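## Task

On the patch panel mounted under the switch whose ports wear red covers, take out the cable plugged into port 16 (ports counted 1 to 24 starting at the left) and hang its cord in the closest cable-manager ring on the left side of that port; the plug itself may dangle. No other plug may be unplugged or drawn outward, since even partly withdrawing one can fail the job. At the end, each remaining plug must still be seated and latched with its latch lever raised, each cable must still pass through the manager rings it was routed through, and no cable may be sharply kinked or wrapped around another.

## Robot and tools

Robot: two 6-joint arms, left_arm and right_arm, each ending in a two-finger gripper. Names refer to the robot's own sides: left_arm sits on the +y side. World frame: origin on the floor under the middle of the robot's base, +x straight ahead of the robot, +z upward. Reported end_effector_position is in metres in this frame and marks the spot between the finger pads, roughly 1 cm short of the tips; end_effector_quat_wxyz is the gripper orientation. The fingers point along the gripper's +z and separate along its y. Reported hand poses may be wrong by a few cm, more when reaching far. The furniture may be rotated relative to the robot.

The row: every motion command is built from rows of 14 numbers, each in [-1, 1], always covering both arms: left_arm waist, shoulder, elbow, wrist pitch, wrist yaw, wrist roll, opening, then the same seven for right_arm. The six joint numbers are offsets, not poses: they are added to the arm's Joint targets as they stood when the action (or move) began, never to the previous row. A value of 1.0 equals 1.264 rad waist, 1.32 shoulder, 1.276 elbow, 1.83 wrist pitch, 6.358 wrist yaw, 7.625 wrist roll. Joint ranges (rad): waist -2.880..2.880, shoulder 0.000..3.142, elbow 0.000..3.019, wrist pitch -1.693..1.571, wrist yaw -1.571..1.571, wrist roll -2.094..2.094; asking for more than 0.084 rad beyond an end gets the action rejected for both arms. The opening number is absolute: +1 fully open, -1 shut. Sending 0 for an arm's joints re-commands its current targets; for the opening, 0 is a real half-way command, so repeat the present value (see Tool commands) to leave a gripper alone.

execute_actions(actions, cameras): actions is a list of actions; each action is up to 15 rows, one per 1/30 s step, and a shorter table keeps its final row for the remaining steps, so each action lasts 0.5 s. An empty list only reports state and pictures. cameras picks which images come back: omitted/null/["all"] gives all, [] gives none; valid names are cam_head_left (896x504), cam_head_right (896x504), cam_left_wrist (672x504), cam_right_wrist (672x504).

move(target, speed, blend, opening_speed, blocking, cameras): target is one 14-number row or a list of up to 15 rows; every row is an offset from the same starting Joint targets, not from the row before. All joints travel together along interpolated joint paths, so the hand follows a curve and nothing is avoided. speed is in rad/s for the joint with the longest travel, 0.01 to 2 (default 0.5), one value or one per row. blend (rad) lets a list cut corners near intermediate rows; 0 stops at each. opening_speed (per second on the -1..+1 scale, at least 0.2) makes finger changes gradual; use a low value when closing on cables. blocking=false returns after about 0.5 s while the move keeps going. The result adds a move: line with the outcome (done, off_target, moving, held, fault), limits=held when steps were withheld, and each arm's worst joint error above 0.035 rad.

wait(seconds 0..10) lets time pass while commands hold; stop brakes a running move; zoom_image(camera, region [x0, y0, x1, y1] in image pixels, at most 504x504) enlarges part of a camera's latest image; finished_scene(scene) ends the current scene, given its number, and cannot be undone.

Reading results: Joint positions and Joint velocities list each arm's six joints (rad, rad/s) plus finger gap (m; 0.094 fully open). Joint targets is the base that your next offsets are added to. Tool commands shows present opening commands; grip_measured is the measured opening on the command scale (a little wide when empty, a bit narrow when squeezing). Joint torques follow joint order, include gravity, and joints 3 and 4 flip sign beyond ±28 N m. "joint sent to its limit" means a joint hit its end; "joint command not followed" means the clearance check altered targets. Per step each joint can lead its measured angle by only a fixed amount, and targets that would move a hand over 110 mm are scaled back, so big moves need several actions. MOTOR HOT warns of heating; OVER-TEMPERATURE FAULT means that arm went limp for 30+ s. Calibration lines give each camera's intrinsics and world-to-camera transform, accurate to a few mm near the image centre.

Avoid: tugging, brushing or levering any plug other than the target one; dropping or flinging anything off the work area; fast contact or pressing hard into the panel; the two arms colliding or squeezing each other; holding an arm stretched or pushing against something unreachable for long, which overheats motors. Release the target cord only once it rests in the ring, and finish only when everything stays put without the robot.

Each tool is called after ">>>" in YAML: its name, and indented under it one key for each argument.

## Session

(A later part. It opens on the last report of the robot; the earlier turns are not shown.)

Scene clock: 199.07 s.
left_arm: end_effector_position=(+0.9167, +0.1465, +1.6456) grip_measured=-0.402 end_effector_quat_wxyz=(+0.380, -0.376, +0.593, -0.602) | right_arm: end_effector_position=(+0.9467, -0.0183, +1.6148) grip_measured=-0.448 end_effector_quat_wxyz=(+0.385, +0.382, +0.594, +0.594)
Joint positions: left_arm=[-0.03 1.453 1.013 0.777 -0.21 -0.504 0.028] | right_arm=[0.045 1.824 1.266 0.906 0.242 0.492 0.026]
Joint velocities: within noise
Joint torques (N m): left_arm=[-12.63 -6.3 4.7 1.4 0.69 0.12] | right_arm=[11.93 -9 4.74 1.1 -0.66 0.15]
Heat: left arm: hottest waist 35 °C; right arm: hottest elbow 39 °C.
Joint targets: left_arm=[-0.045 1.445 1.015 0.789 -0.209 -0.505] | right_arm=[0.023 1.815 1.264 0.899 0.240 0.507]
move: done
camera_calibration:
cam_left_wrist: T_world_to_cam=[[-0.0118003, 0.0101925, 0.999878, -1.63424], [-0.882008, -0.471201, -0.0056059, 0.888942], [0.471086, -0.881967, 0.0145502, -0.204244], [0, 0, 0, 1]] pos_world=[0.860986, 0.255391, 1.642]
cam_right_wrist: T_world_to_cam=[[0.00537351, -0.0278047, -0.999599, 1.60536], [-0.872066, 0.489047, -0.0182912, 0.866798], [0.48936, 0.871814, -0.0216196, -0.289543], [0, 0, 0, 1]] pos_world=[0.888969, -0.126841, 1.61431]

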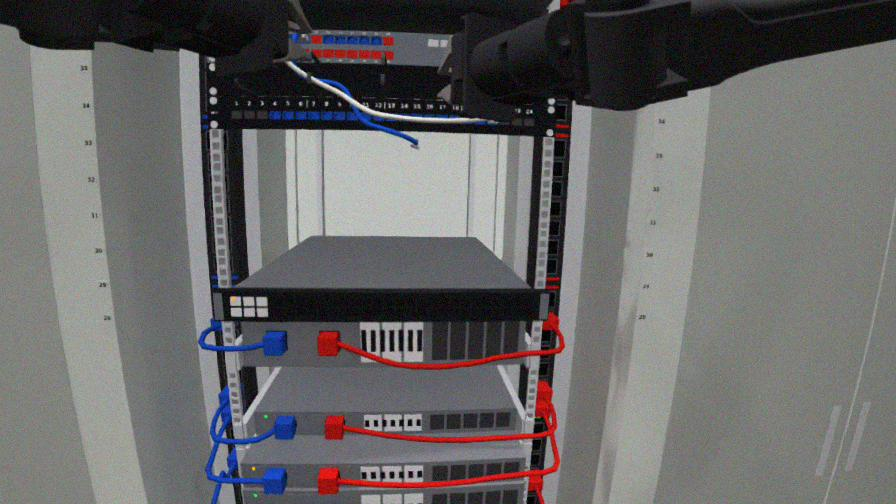

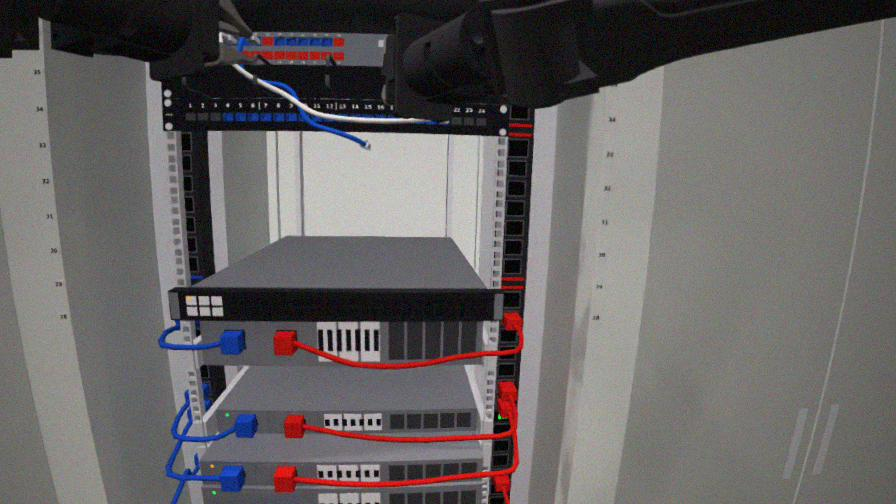

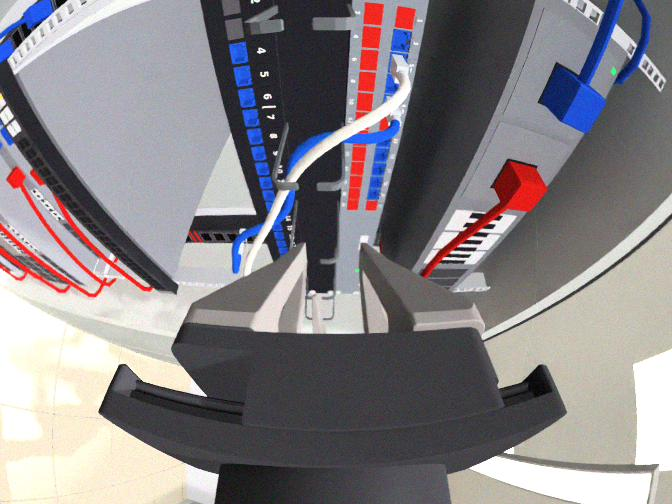

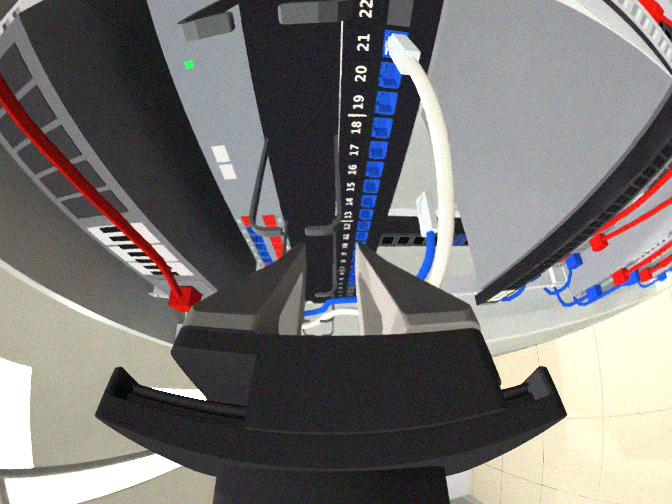

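>>> execute_actions:
  actions: []

Scene clock: 201.13 s.
left_arm: end_effector_position=(+0.9167, +0.1465, +1.6456) grip_measured=-0.402 end_effector_quat_wxyz=(+0.380, -0.376, +0.593, -0.602) | right_arm: end_effector_position=(+0.9465, -0.0180, +1.6147) grip_measured=-0.448 end_effector_quat_wxyz=(+0.384, +0.382, +0.594, +0.594)
Joint positions: left_arm=[-0.03 1.453 1.013 0.777 -0.21 -0.504 0.028] | right_arm=[0.045 1.824 1.266 0.905 0.242 0.493 0.026]
Joint velocities: within noise
Joint torques (N m): left_arm=[-12.63 -6.36 4.7 1.4 0.7 0.12] | right_arm=[12.1 -8.59 4.71 1.11 -0.64 0.12]
Heat: left arm: hottest waist 35 °C; right arm: hottest elbow 39 °C.
Joint targets: left_arm=[-0.045 1.445 1.015 0.789 -0.209 -0.505] | right_arm=[0.023 1.815 1.264 0.899 0.240 0.507]
Tool commands: left_gripper/opening=-0.4 right_gripper/opening=-0.45
camera_calibration:
cam_left_wrist: T_world_to_cam=[[-0.0118003, 0.0101925, 0.999878, -1.63424], [-0.882008, -0.471201, -0.0056059, 0.888942], [0.471086, -0.881967, 0.0145502, -0.204244], [0, 0, 0, 1]] pos_world=[0.860986, 0.255391, 1.642]
cam_right_wrist: T_world_to_cam=[[0.00487219, -0.0270875, -0.999621, 1.60575], [-0.872642, 0.488048, -0.0174783, 0.865671], [0.488336, 0.872397, -0.0212598, -0.289259], [0, 0, 0, 1]] pos_world=[0.888853, -0.126644, 1.61413]

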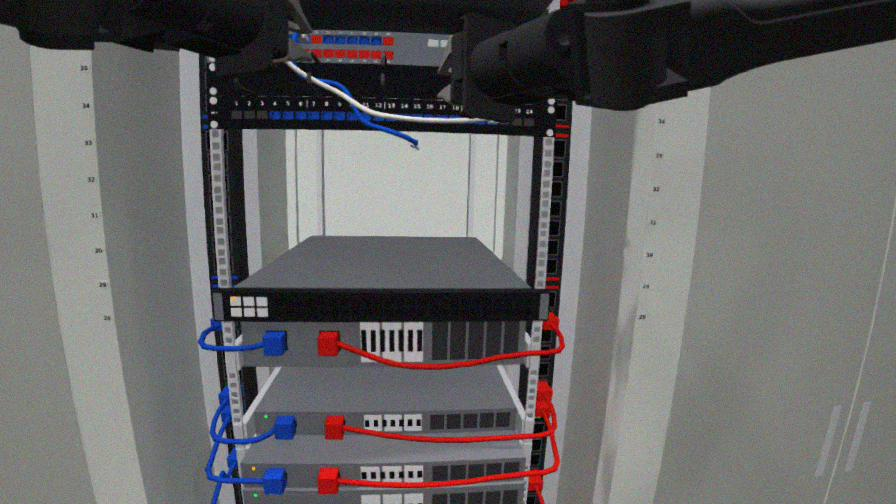

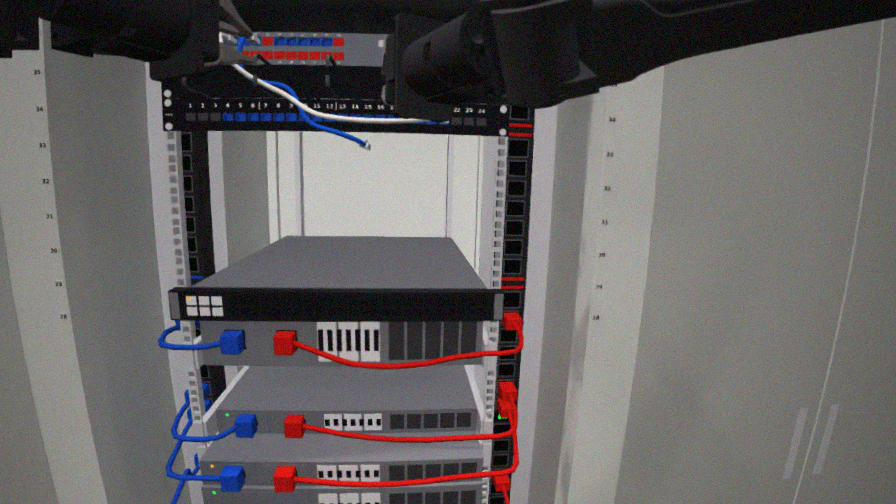

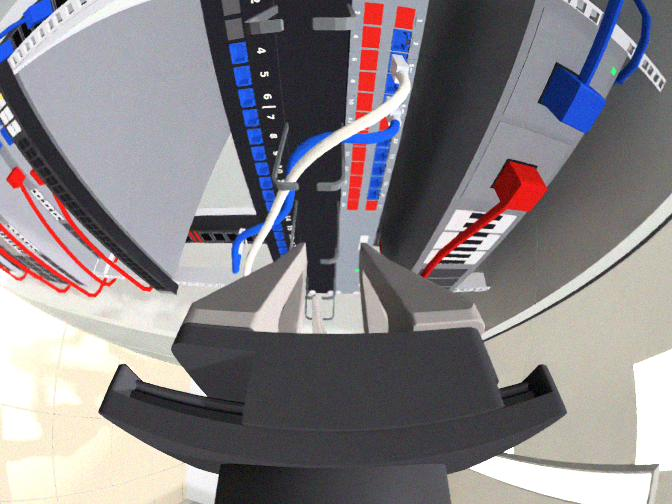

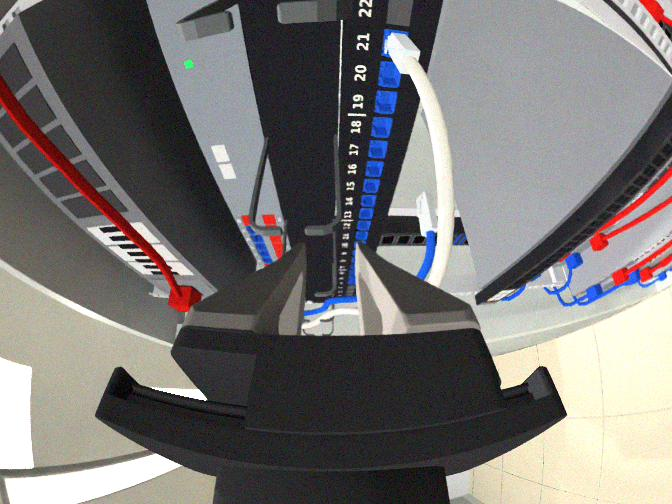

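>>> zoom_image:
  camera: "cam_head_left"
  region: [280, 40, 440, 160]

>>> zoom_image:
  camera: "cam_right_wrist"
  region: [280, 100, 520, 360]

>>> zoom_image:
  camera: "cam_left_wrist"
  region: [200, 60, 440, 320]

Scaled by 3.150 from the camera's 896x504 image, which has a finer 1280x720 frame.

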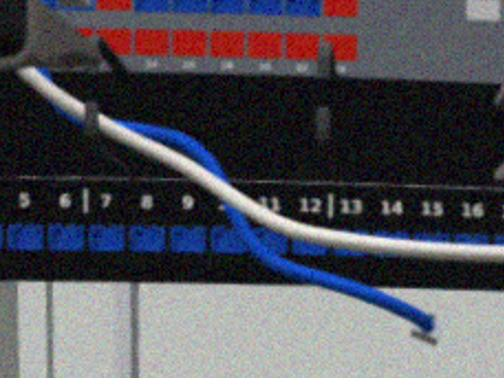

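Scaled by 1.938 from the camera's 672x504 image, which has a finer 960x720 frame.

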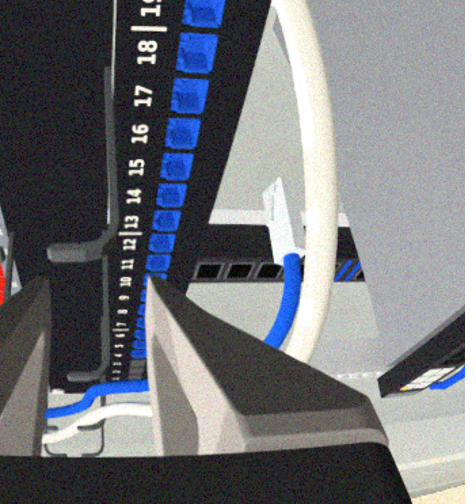

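Scaled by 1.938 from the camera's 672x504 image, which has a finer 960x720 frame.

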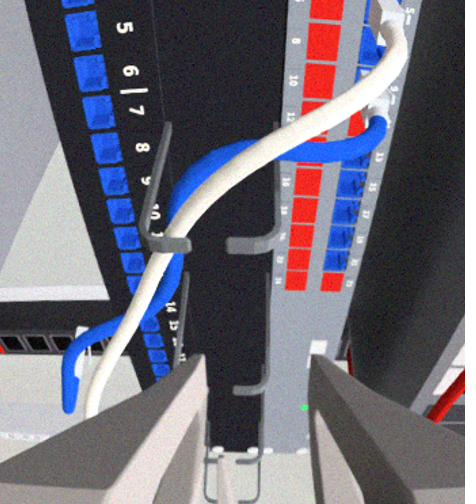

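>>> zoom_image:
  camera: "cam_head_right"
  region: [230, 40, 390, 160]

>>> zoom_image:
  camera: "cam_left_wrist"
  region: [220, 120, 340, 290]

Scaled by 3.150 from the camera's 896x504 image, which has a finer 1280x720 frame.

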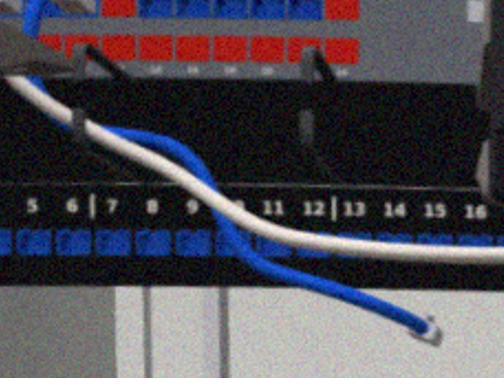

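Scaled by 2.965 from the camera's 672x504 image, which has a finer 960x720 frame.

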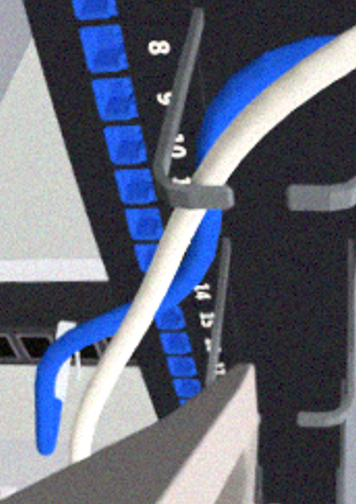

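>>> move:
  target: [0,0,0,0,0,0,-0.4,0.018,0.0886,0.0682,0.012,0.0003,0,-0.45]
  speed: 0.3

Scene clock: 209.53 s.
left_arm: end_effector_position=(+0.9167, +0.1465, +1.6456) grip_measured=-0.402 end_effector_quat_wxyz=(+0.380, -0.376, +0.593, -0.602) | right_arm: end_effector_position=(+0.9359, +0.0323, +1.5907) grip_measured=-0.448 end_effector_quat_wxyz=(+0.370, +0.370, +0.612, +0.593)
Joint positions: left_arm=[-0.03 1.453 1.013 0.777 -0.21 -0.504 0.028] | right_arm=[0.045 1.934 1.321 0.909 0.242 0.493 0.026]
Joint velocities: within noise
Joint torques (N m): left_arm=[-12.63 -6.36 4.7 1.4 0.7 0.12] | right_arm=[14.74 -9.64 7.28 2.02 -0.59 0.12]
Heat: left arm: hottest waist 35 °C; right arm: hottest elbow 39 °C.
Joint targets: left_arm=[-0.045 1.445 1.015 0.789 -0.209 -0.505] | right_arm=[0.046 1.932 1.351 0.921 0.242 0.507]
move: done
camera_calibration:
cam_left_wrist: T_world_to_cam=[[-0.0118003, 0.0101925, 0.999878, -1.63424], [-0.882008, -0.471201, -0.0056059, 0.888942], [0.471086, -0.881967, 0.0145502, -0.204244], [0, 0, 0, 1]] pos_world=[0.860986, 0.255391, 1.642]
cam_right_wrist: T_world_to_cam=[[-0.00965021, -0.0478218, -0.998809, 1.59614], [-0.893054, 0.449765, -0.0129058, 0.844468], [0.449846, 0.891866, -0.0470478, -0.252057], [0, 0, 0, 1]] pos_world=[0.882945, -0.0786808, 1.59328]

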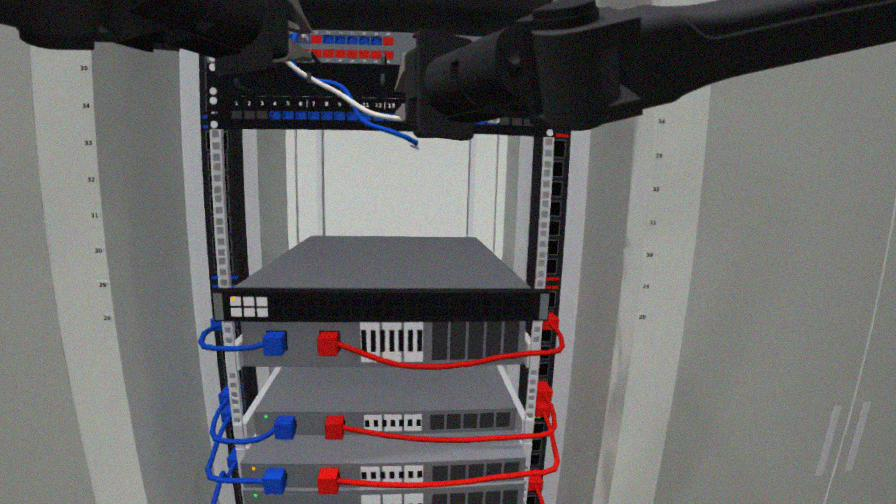

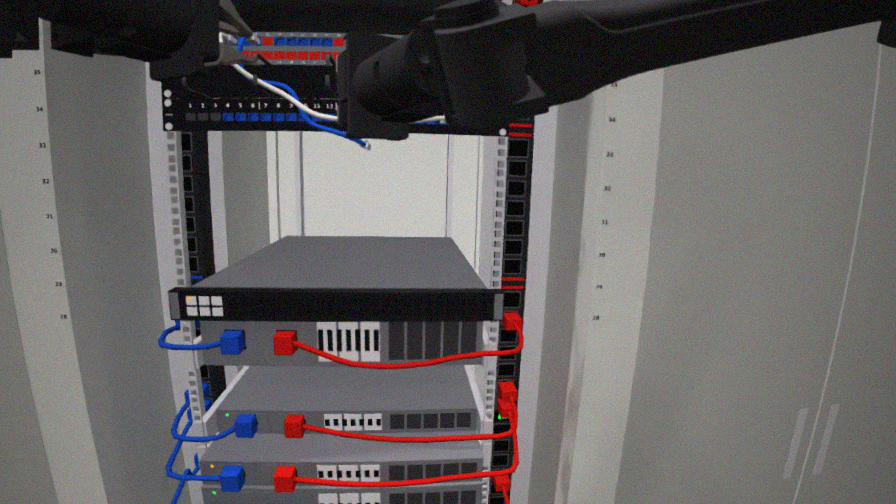

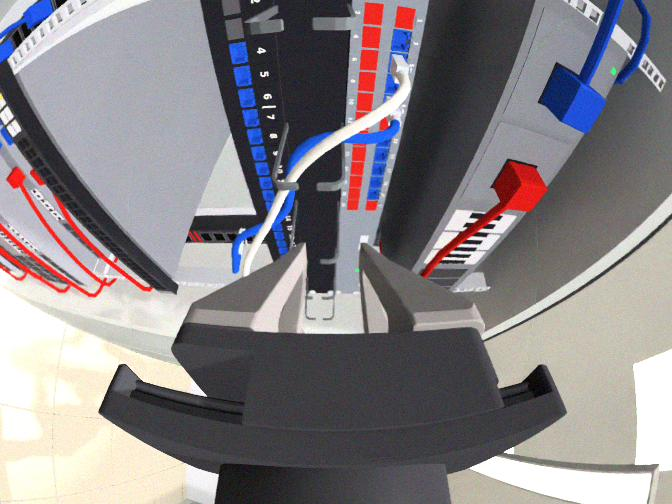

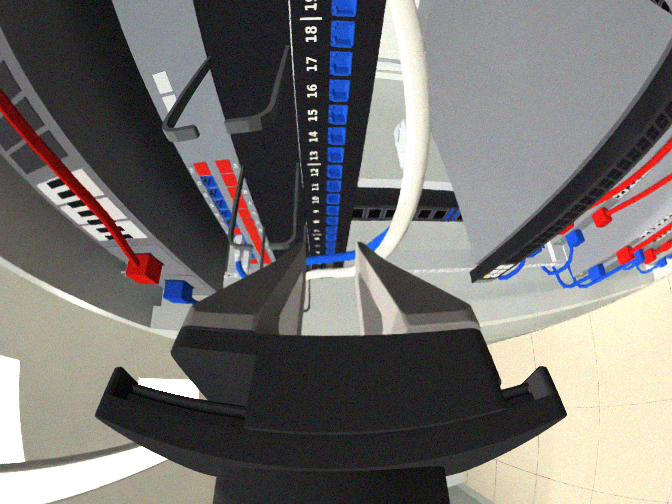

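>>> zoom_image:
  camera: "cam_right_wrist"
  region: [230, 150, 450, 330]

>>> zoom_image:
  camera: "cam_left_wrist"
  region: [200, 120, 440, 340]

Scaled by 2.291 from the camera's 672x504 image, which has a finer 960x720 frame.

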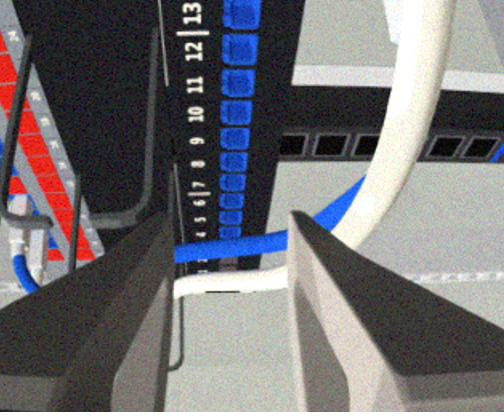

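Scaled by 2.100 from the camera's 672x504 image, which has a finer 960x720 frame.

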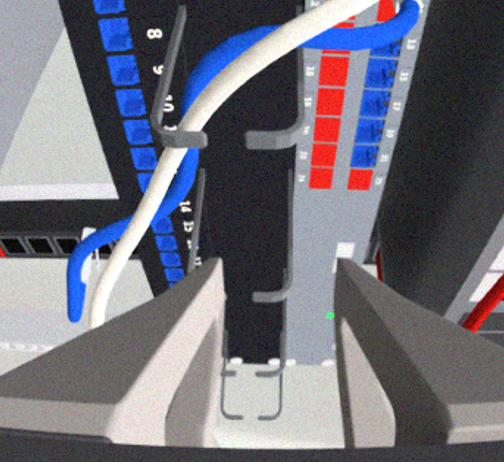

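>>> move:
  target:
    - [0,0,0,0,0,0,-0.4,0.03,-0.025,0,0,0.0008,0,-0.57]
    - [0,0,0,0,0,0,-0.4,0.019,-0.0258,0.0243,-0.005,0.0008,0,-0.57]
  speed: 0.3

>>> zoom_image:
  camera: "cam_right_wrist"
  region: [230, 150, 450, 330]

Scene clock: 211.37 s.
left_arm: end_effector_position=(+0.9167, +0.1465, +1.6456) grip_measured=-0.402 end_effector_quat_wxyz=(+0.380, -0.376, +0.593, -0.602) | right_arm: end_effector_position=(+0.9578, +0.0111, +1.6125) grip_measured=-0.568 end_effector_quat_wxyz=(+0.386, +0.385, +0.591, +0.595)
Joint positions: left_arm=[-0.03 1.453 1.013 0.777 -0.21 -0.504 0.028] | right_arm=[0.049 1.909 1.356 0.909 0.246 0.493 0.02]
Joint velocities: within noise
Joint torques (N m): left_arm=[-12.69 -6.3 4.71 1.42 0.7 0.12] | right_arm=[16.44 -9.88 7.06 1.61 -0.53 0.11]
Heat: left arm: hottest waist 35 °C; right arm: hottest elbow 39 °C.
Joint targets: left_arm=[-0.045 1.445 1.015 0.789 -0.209 -0.505] | right_arm=[0.069 1.898 1.382 0.912 0.247 0.507]
move: done
camera_calibration:
cam_left_wrist: T_world_to_cam=[[-0.0118003, 0.0101925, 0.999878, -1.63424], [-0.882008, -0.471201, -0.0056059, 0.888942], [0.471086, -0.881967, 0.0145502, -0.204244], [0, 0, 0, 1]] pos_world=[0.860986, 0.255391, 1.642]
cam_right_wrist: T_world_to_cam=[[0.00732491, -0.0217171, -0.999737, 1.60213], [-0.868875, 0.494736, -0.0171132, 0.857061], [0.494977, 0.868772, -0.0152456, -0.336247], [0, 0, 0, 1]] pos_world=[0.899378, -0.0971033, 1.61125]

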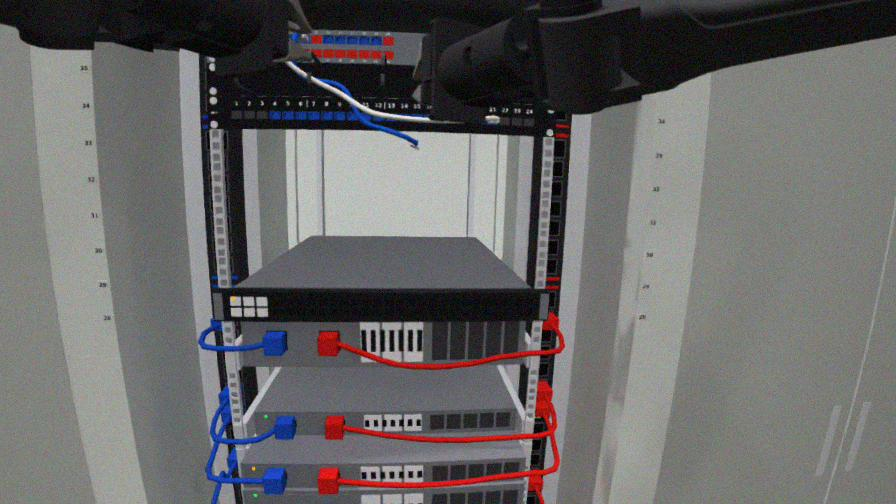

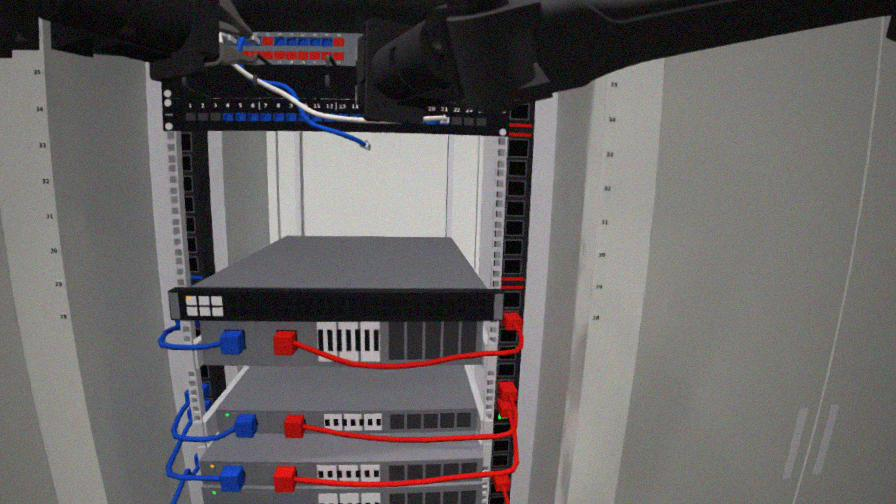

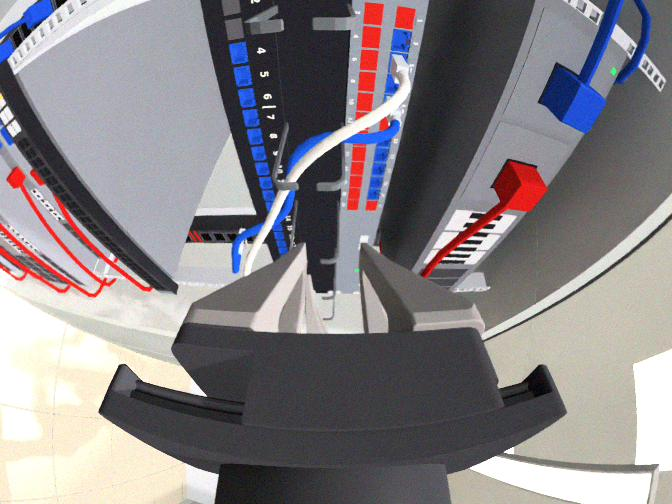

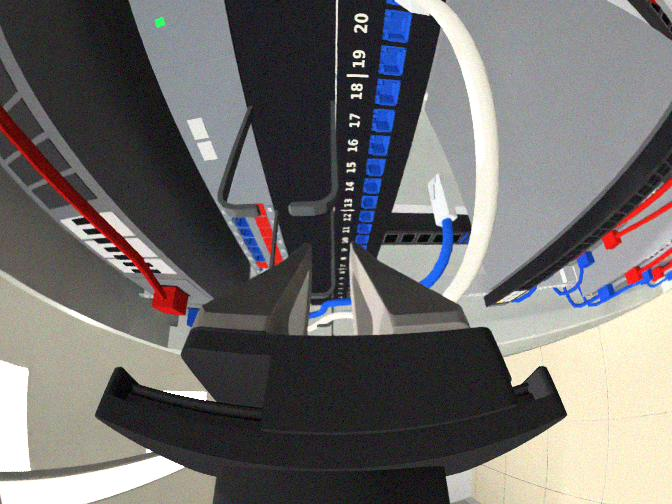

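Scaled by 2.291 from the camera's 672x504 image, which has a finer 960x720 frame.

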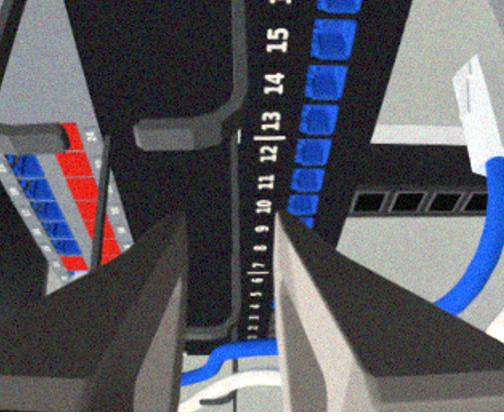

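>>> move:
  target: [0,0,0,0,0,0,-0.4,-0.046,0.029,-0.02,0.0161,-0.0053,0.0008,-0.57]
  speed: 0.3

>>> zoom_image:
  camera: "cam_right_wrist"
  region: [230, 100, 530, 330]

>>> zoom_image:
  camera: "cam_left_wrist"
  region: [200, 120, 440, 340]

Scene clock: 212.60 s.
left_arm: end_effector_position=(+0.9167, +0.1465, +1.6456) grip_measured=-0.402 end_effector_quat_wxyz=(+0.380, -0.376, +0.593, -0.602) | right_arm: end_effector_position=(+0.9570, +0.0152, +1.6052) grip_measured=-0.568 end_effector_quat_wxyz=(+0.388, +0.380, +0.586, +0.602)
Joint positions: left_arm=[-0.03 1.453 1.013 0.777 -0.21 -0.504 0.028] | right_arm=[0.037 1.924 1.356 0.929 0.216 0.499 0.02]
Joint velocities: within noise
Joint torques (N m): left_arm=[-12.69 -6.3 4.7 1.42 0.7 0.12] | right_arm=[13.27 -8 4.93 1.74 -0.63 0.16]
Heat: left arm: hottest waist 35 °C; right arm: hottest elbow 39 °C.
Joint targets: left_arm=[-0.045 1.445 1.015 0.789 -0.209 -0.505] | right_arm=[0.011 1.937 1.356 0.941 0.214 0.513]
move: done
camera_calibration:
cam_left_wrist: T_world_to_cam=[[-0.0118003, 0.0101925, 0.999878, -1.63424], [-0.882008, -0.471201, -0.0056059, 0.888942], [0.471086, -0.881967, 0.0145502, -0.204244], [0, 0, 0, 1]] pos_world=[0.860986, 0.255391, 1.642]
cam_right_wrist: T_world_to_cam=[[0.0234017, -0.0119565, -0.999655, 1.57926], [-0.870614, 0.491266, -0.0262567, 0.870583], [0.49141, 0.870928, 0.00108697, -0.362392], [0, 0, 0, 1]] pos_world=[0.899067, -0.0931883, 1.60197]

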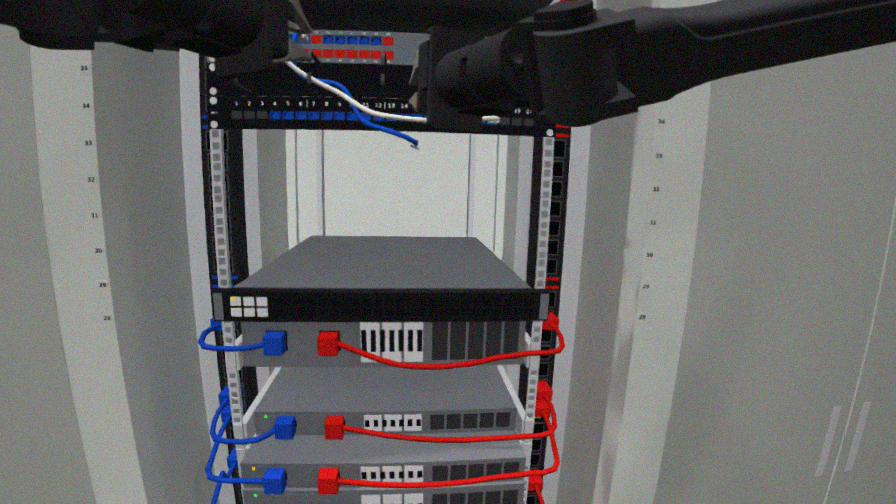

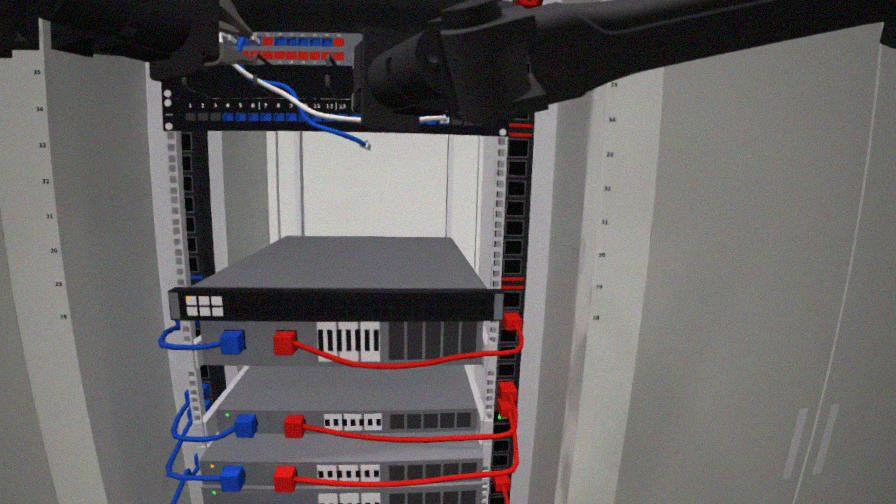

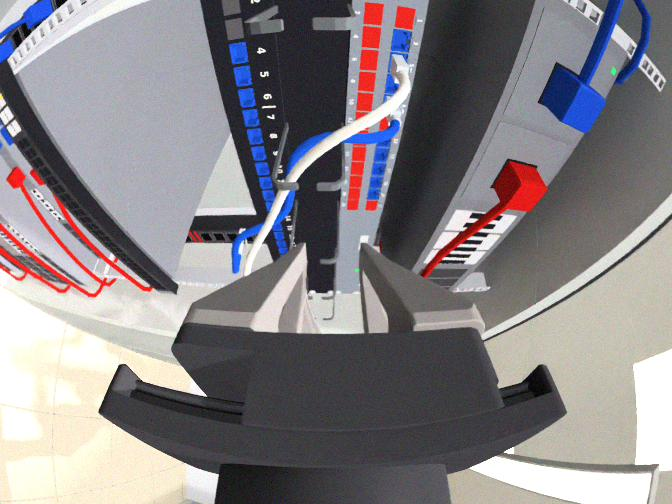

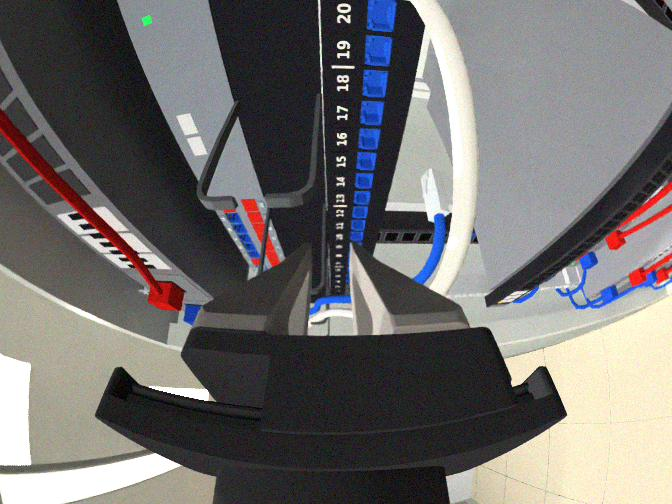

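Scaled by 1.680 from the camera's 672x504 image, which has a finer 960x720 frame.

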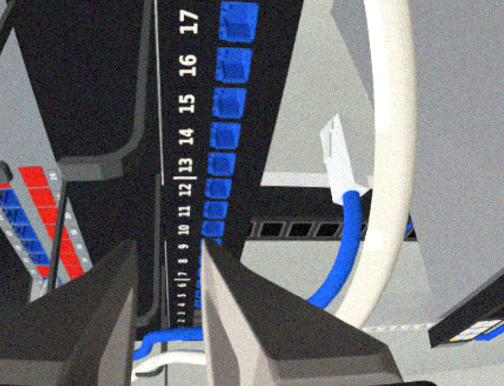

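Scaled by 2.100 from the camera's 672x504 image, which has a finer 960x720 frame.

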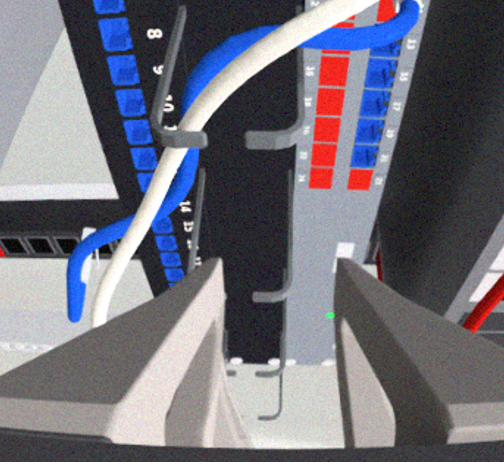

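>>> move:
  target: [0,0,0,0,0,0,-0.4,-0.025,0.014,-0.01,0.008,-0.0027,0.0004,-0.57]
  speed: 0.3

>>> zoom_image:
  camera: "cam_right_wrist"
  region: [230, 100, 530, 330]

>>> zoom_image:
  camera: "cam_left_wrist"
  region: [200, 120, 440, 340]

Scene clock: 213.83 s.
left_arm: end_effector_position=(+0.9167, +0.1465, +1.6456) grip_measured=-0.402 end_effector_quat_wxyz=(+0.380, -0.376, +0.593, -0.602) | right_arm: end_effector_position=(+0.9563, +0.0172, +1.5784) grip_measured=-0.568 end_effector_quat_wxyz=(+0.387, +0.379, +0.593, +0.596)
Joint positions: left_arm=[-0.03 1.453 1.013 0.777 -0.21 -0.504 0.028] | right_arm=[0.004 1.942 1.345 0.944 0.197 0.501 0.02]
Joint velocities: within noise
Joint torques (N m): left_arm=[-12.69 -6.3 4.7 1.42 0.7 0.12] | right_arm=[12.81 -7.77 4.48 1.77 -0.59 0.12]
Heat: left arm: hottest waist 35 °C; right arm: hottest elbow 39 °C.
Joint targets: left_arm=[-0.045 1.445 1.015 0.789 -0.209 -0.505] | right_arm=[-0.020 1.955 1.343 0.956 0.196 0.517]
move: done
camera_calibration:
cam_left_wrist: T_world_to_cam=[[-0.0118003, 0.0101925, 0.999878, -1.63424], [-0.882008, -0.471201, -0.0056059, 0.888942], [0.471086, -0.881967, 0.0145502, -0.204244], [0, 0, 0, 1]] pos_world=[0.860986, 0.255391, 1.642]
cam_right_wrist: T_world_to_cam=[[0.0136252, -0.0287702, -0.999493, 1.56184], [-0.872703, 0.487562, -0.0259312, 0.869796], [0.488061, 0.872614, -0.0184647, -0.329685], [0, 0, 0, 1]] pos_world=[0.8987, -0.0914572, 1.57752]

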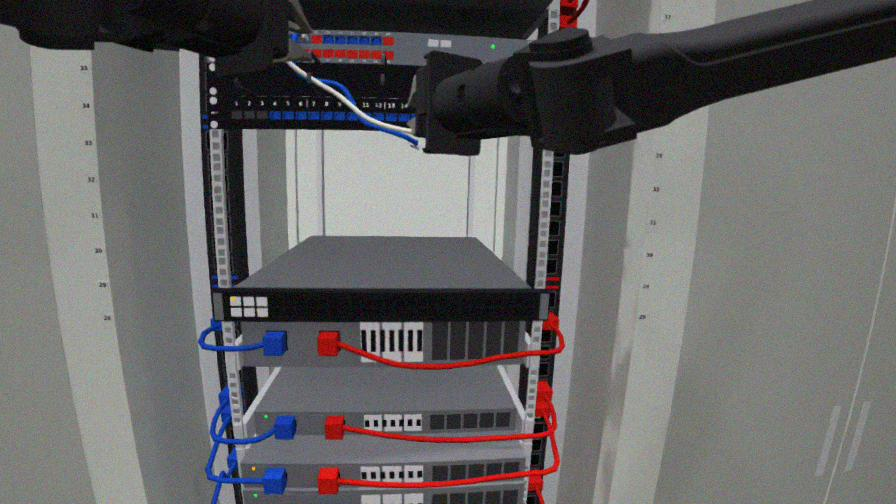

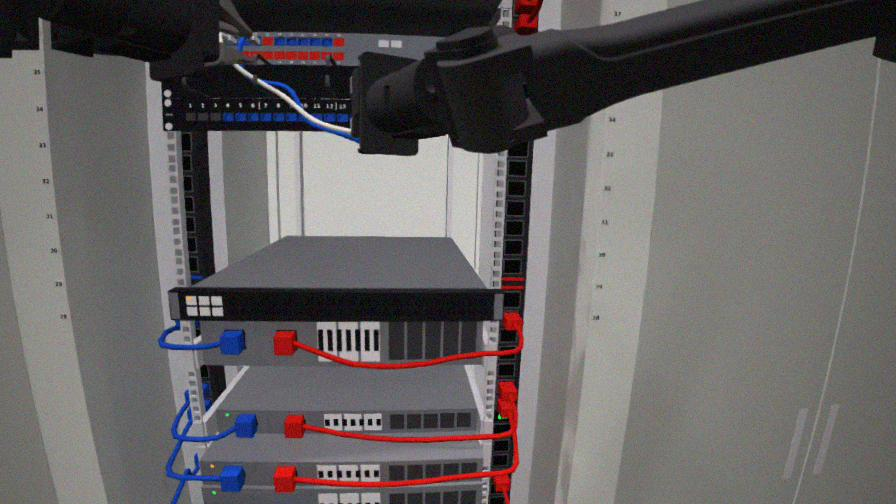

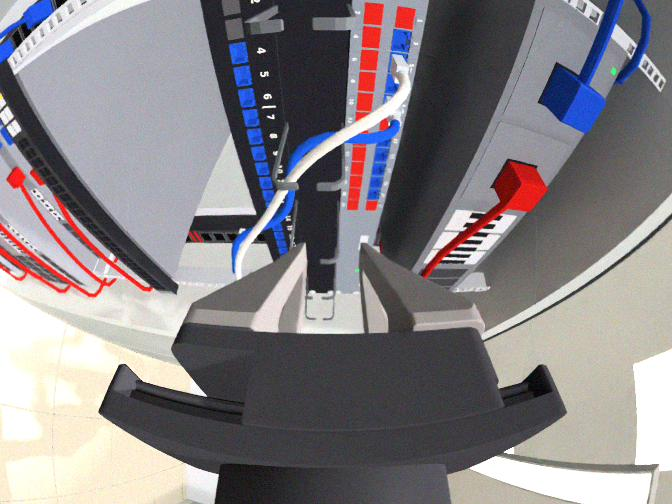

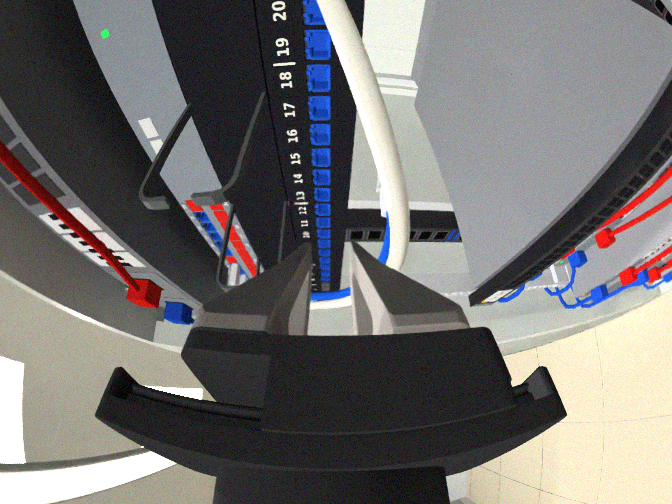

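Scaled by 1.680 from the camera's 672x504 image, which has a finer 960x720 frame.

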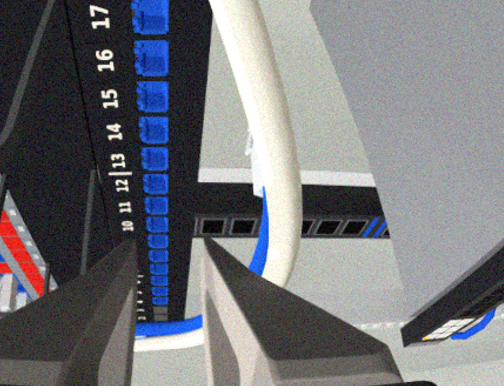

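Scaled by 2.100 from the camera's 672x504 image, which has a finer 960x720 frame.

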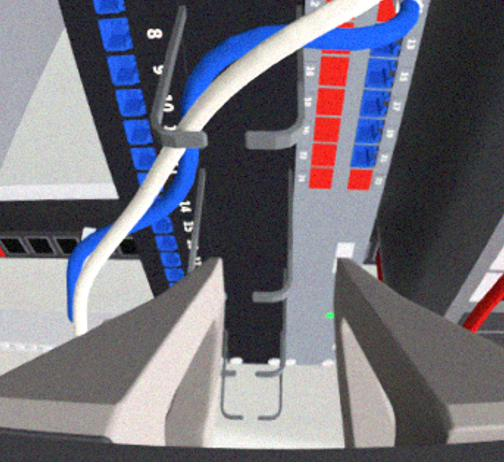

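>>> move:
  target: [0,0,0,0,0,0,-0.4,-0.026,0.014,-0.01,0.008,-0.0027,0.0004,-0.57]
  speed: 0.3

>>> zoom_image:
  camera: "cam_right_wrist"
  region: [230, 100, 530, 330]

>>> zoom_image:
  camera: "cam_left_wrist"
  region: [200, 120, 440, 340]

>>> zoom_image:
  camera: "cam_head_left"
  region: [280, 40, 440, 160]

Scene clock: 214.97 s.
left_arm: end_effector_position=(+0.9167, +0.1465, +1.6456) grip_measured=-0.402 end_effector_quat_wxyz=(+0.380, -0.376, +0.593, -0.602) | right_arm: end_effector_position=(+0.9550, +0.0175, +1.5601) grip_measured=-0.568 end_effector_quat_wxyz=(+0.388, +0.377, +0.595, +0.594)
Joint positions: left_arm=[-0.03 1.453 1.013 0.777 -0.21 -0.504 0.028] | right_arm=[-0.021 1.956 1.335 0.964 0.175 0.504 0.02]
Joint velocities: within noise
Joint torques (N m): left_arm=[-12.63 -6.3 4.7 1.39 0.69 0.12] | right_arm=[12.4 -8.64 4.1 1.74 -0.46 0.16]
Heat: left arm: hottest waist 35 °C; right arm: hottest elbow 39 °C.
Joint targets: left_arm=[-0.045 1.445 1.015 0.789 -0.209 -0.505] | right_arm=[-0.053 1.974 1.331 0.971 0.179 0.519]
move: done
camera_calibration:
cam_left_wrist: T_world_to_cam=[[-0.0118003, 0.0101925, 0.999878, -1.63424], [-0.882008, -0.471201, -0.0056059, 0.888942], [0.471086, -0.881967, 0.0145502, -0.204244], [0, 0, 0, 1]] pos_world=[0.860986, 0.255391, 1.642]
cam_right_wrist: T_world_to_cam=[[0.014377, -0.0351149, -0.99928, 1.54266], [-0.873149, 0.48655, -0.0296598, 0.874359], [0.487241, 0.872947, -0.0236654, -0.320793], [0, 0, 0, 1]] pos_world=[0.89757, -0.0912135, 1.55989]

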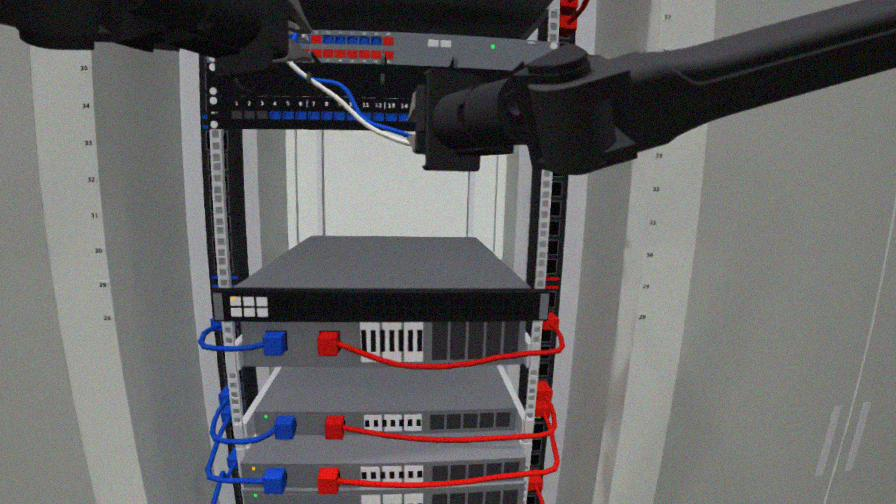

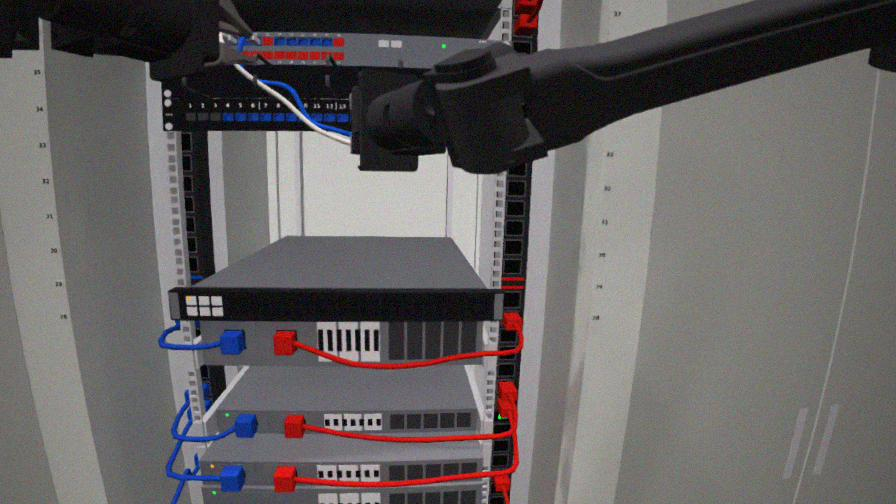

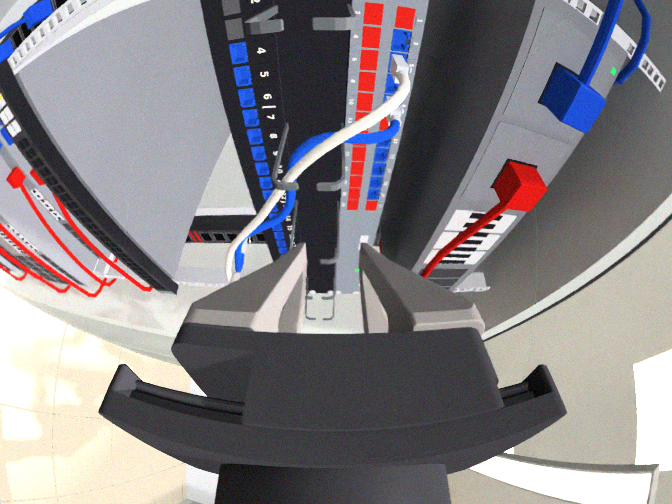

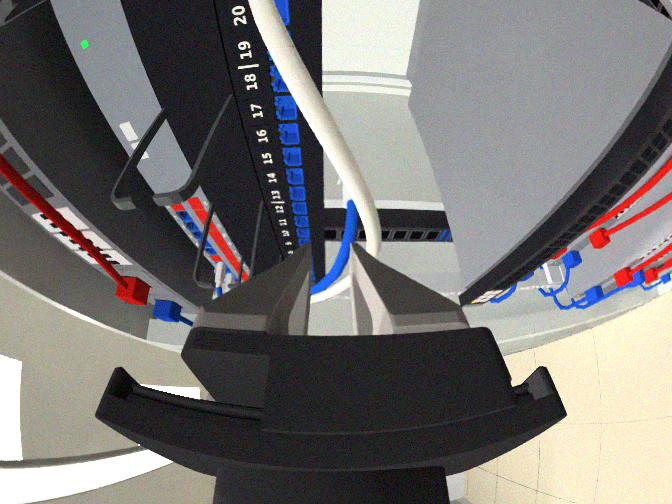

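Scaled by 1.680 from the camera's 672x504 image, which has a finer 960x720 frame.

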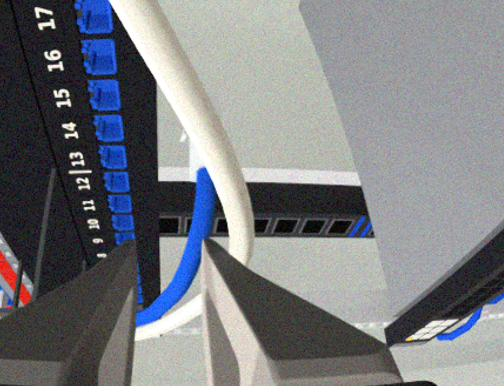

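Scaled by 2.100 from the camera's 672x504 image, which has a finer 960x720 frame.

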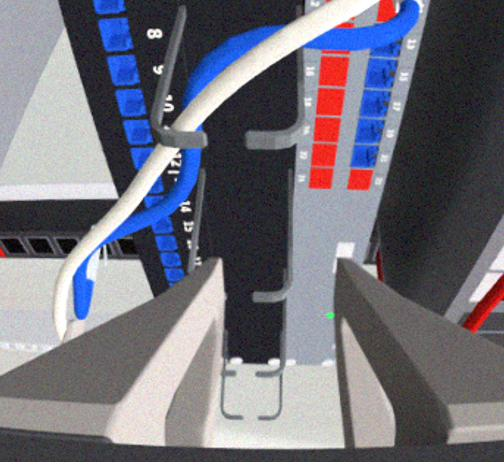

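Scaled by 3.150 from the camera's 896x504 image, which has a finer 1280x720 frame.

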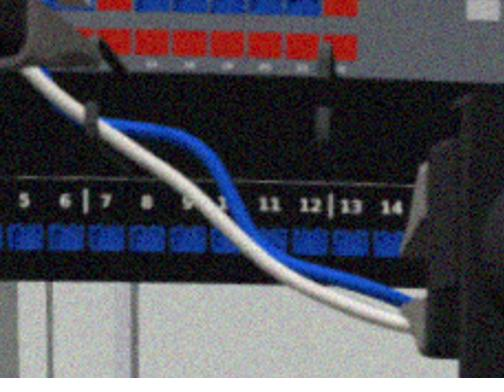

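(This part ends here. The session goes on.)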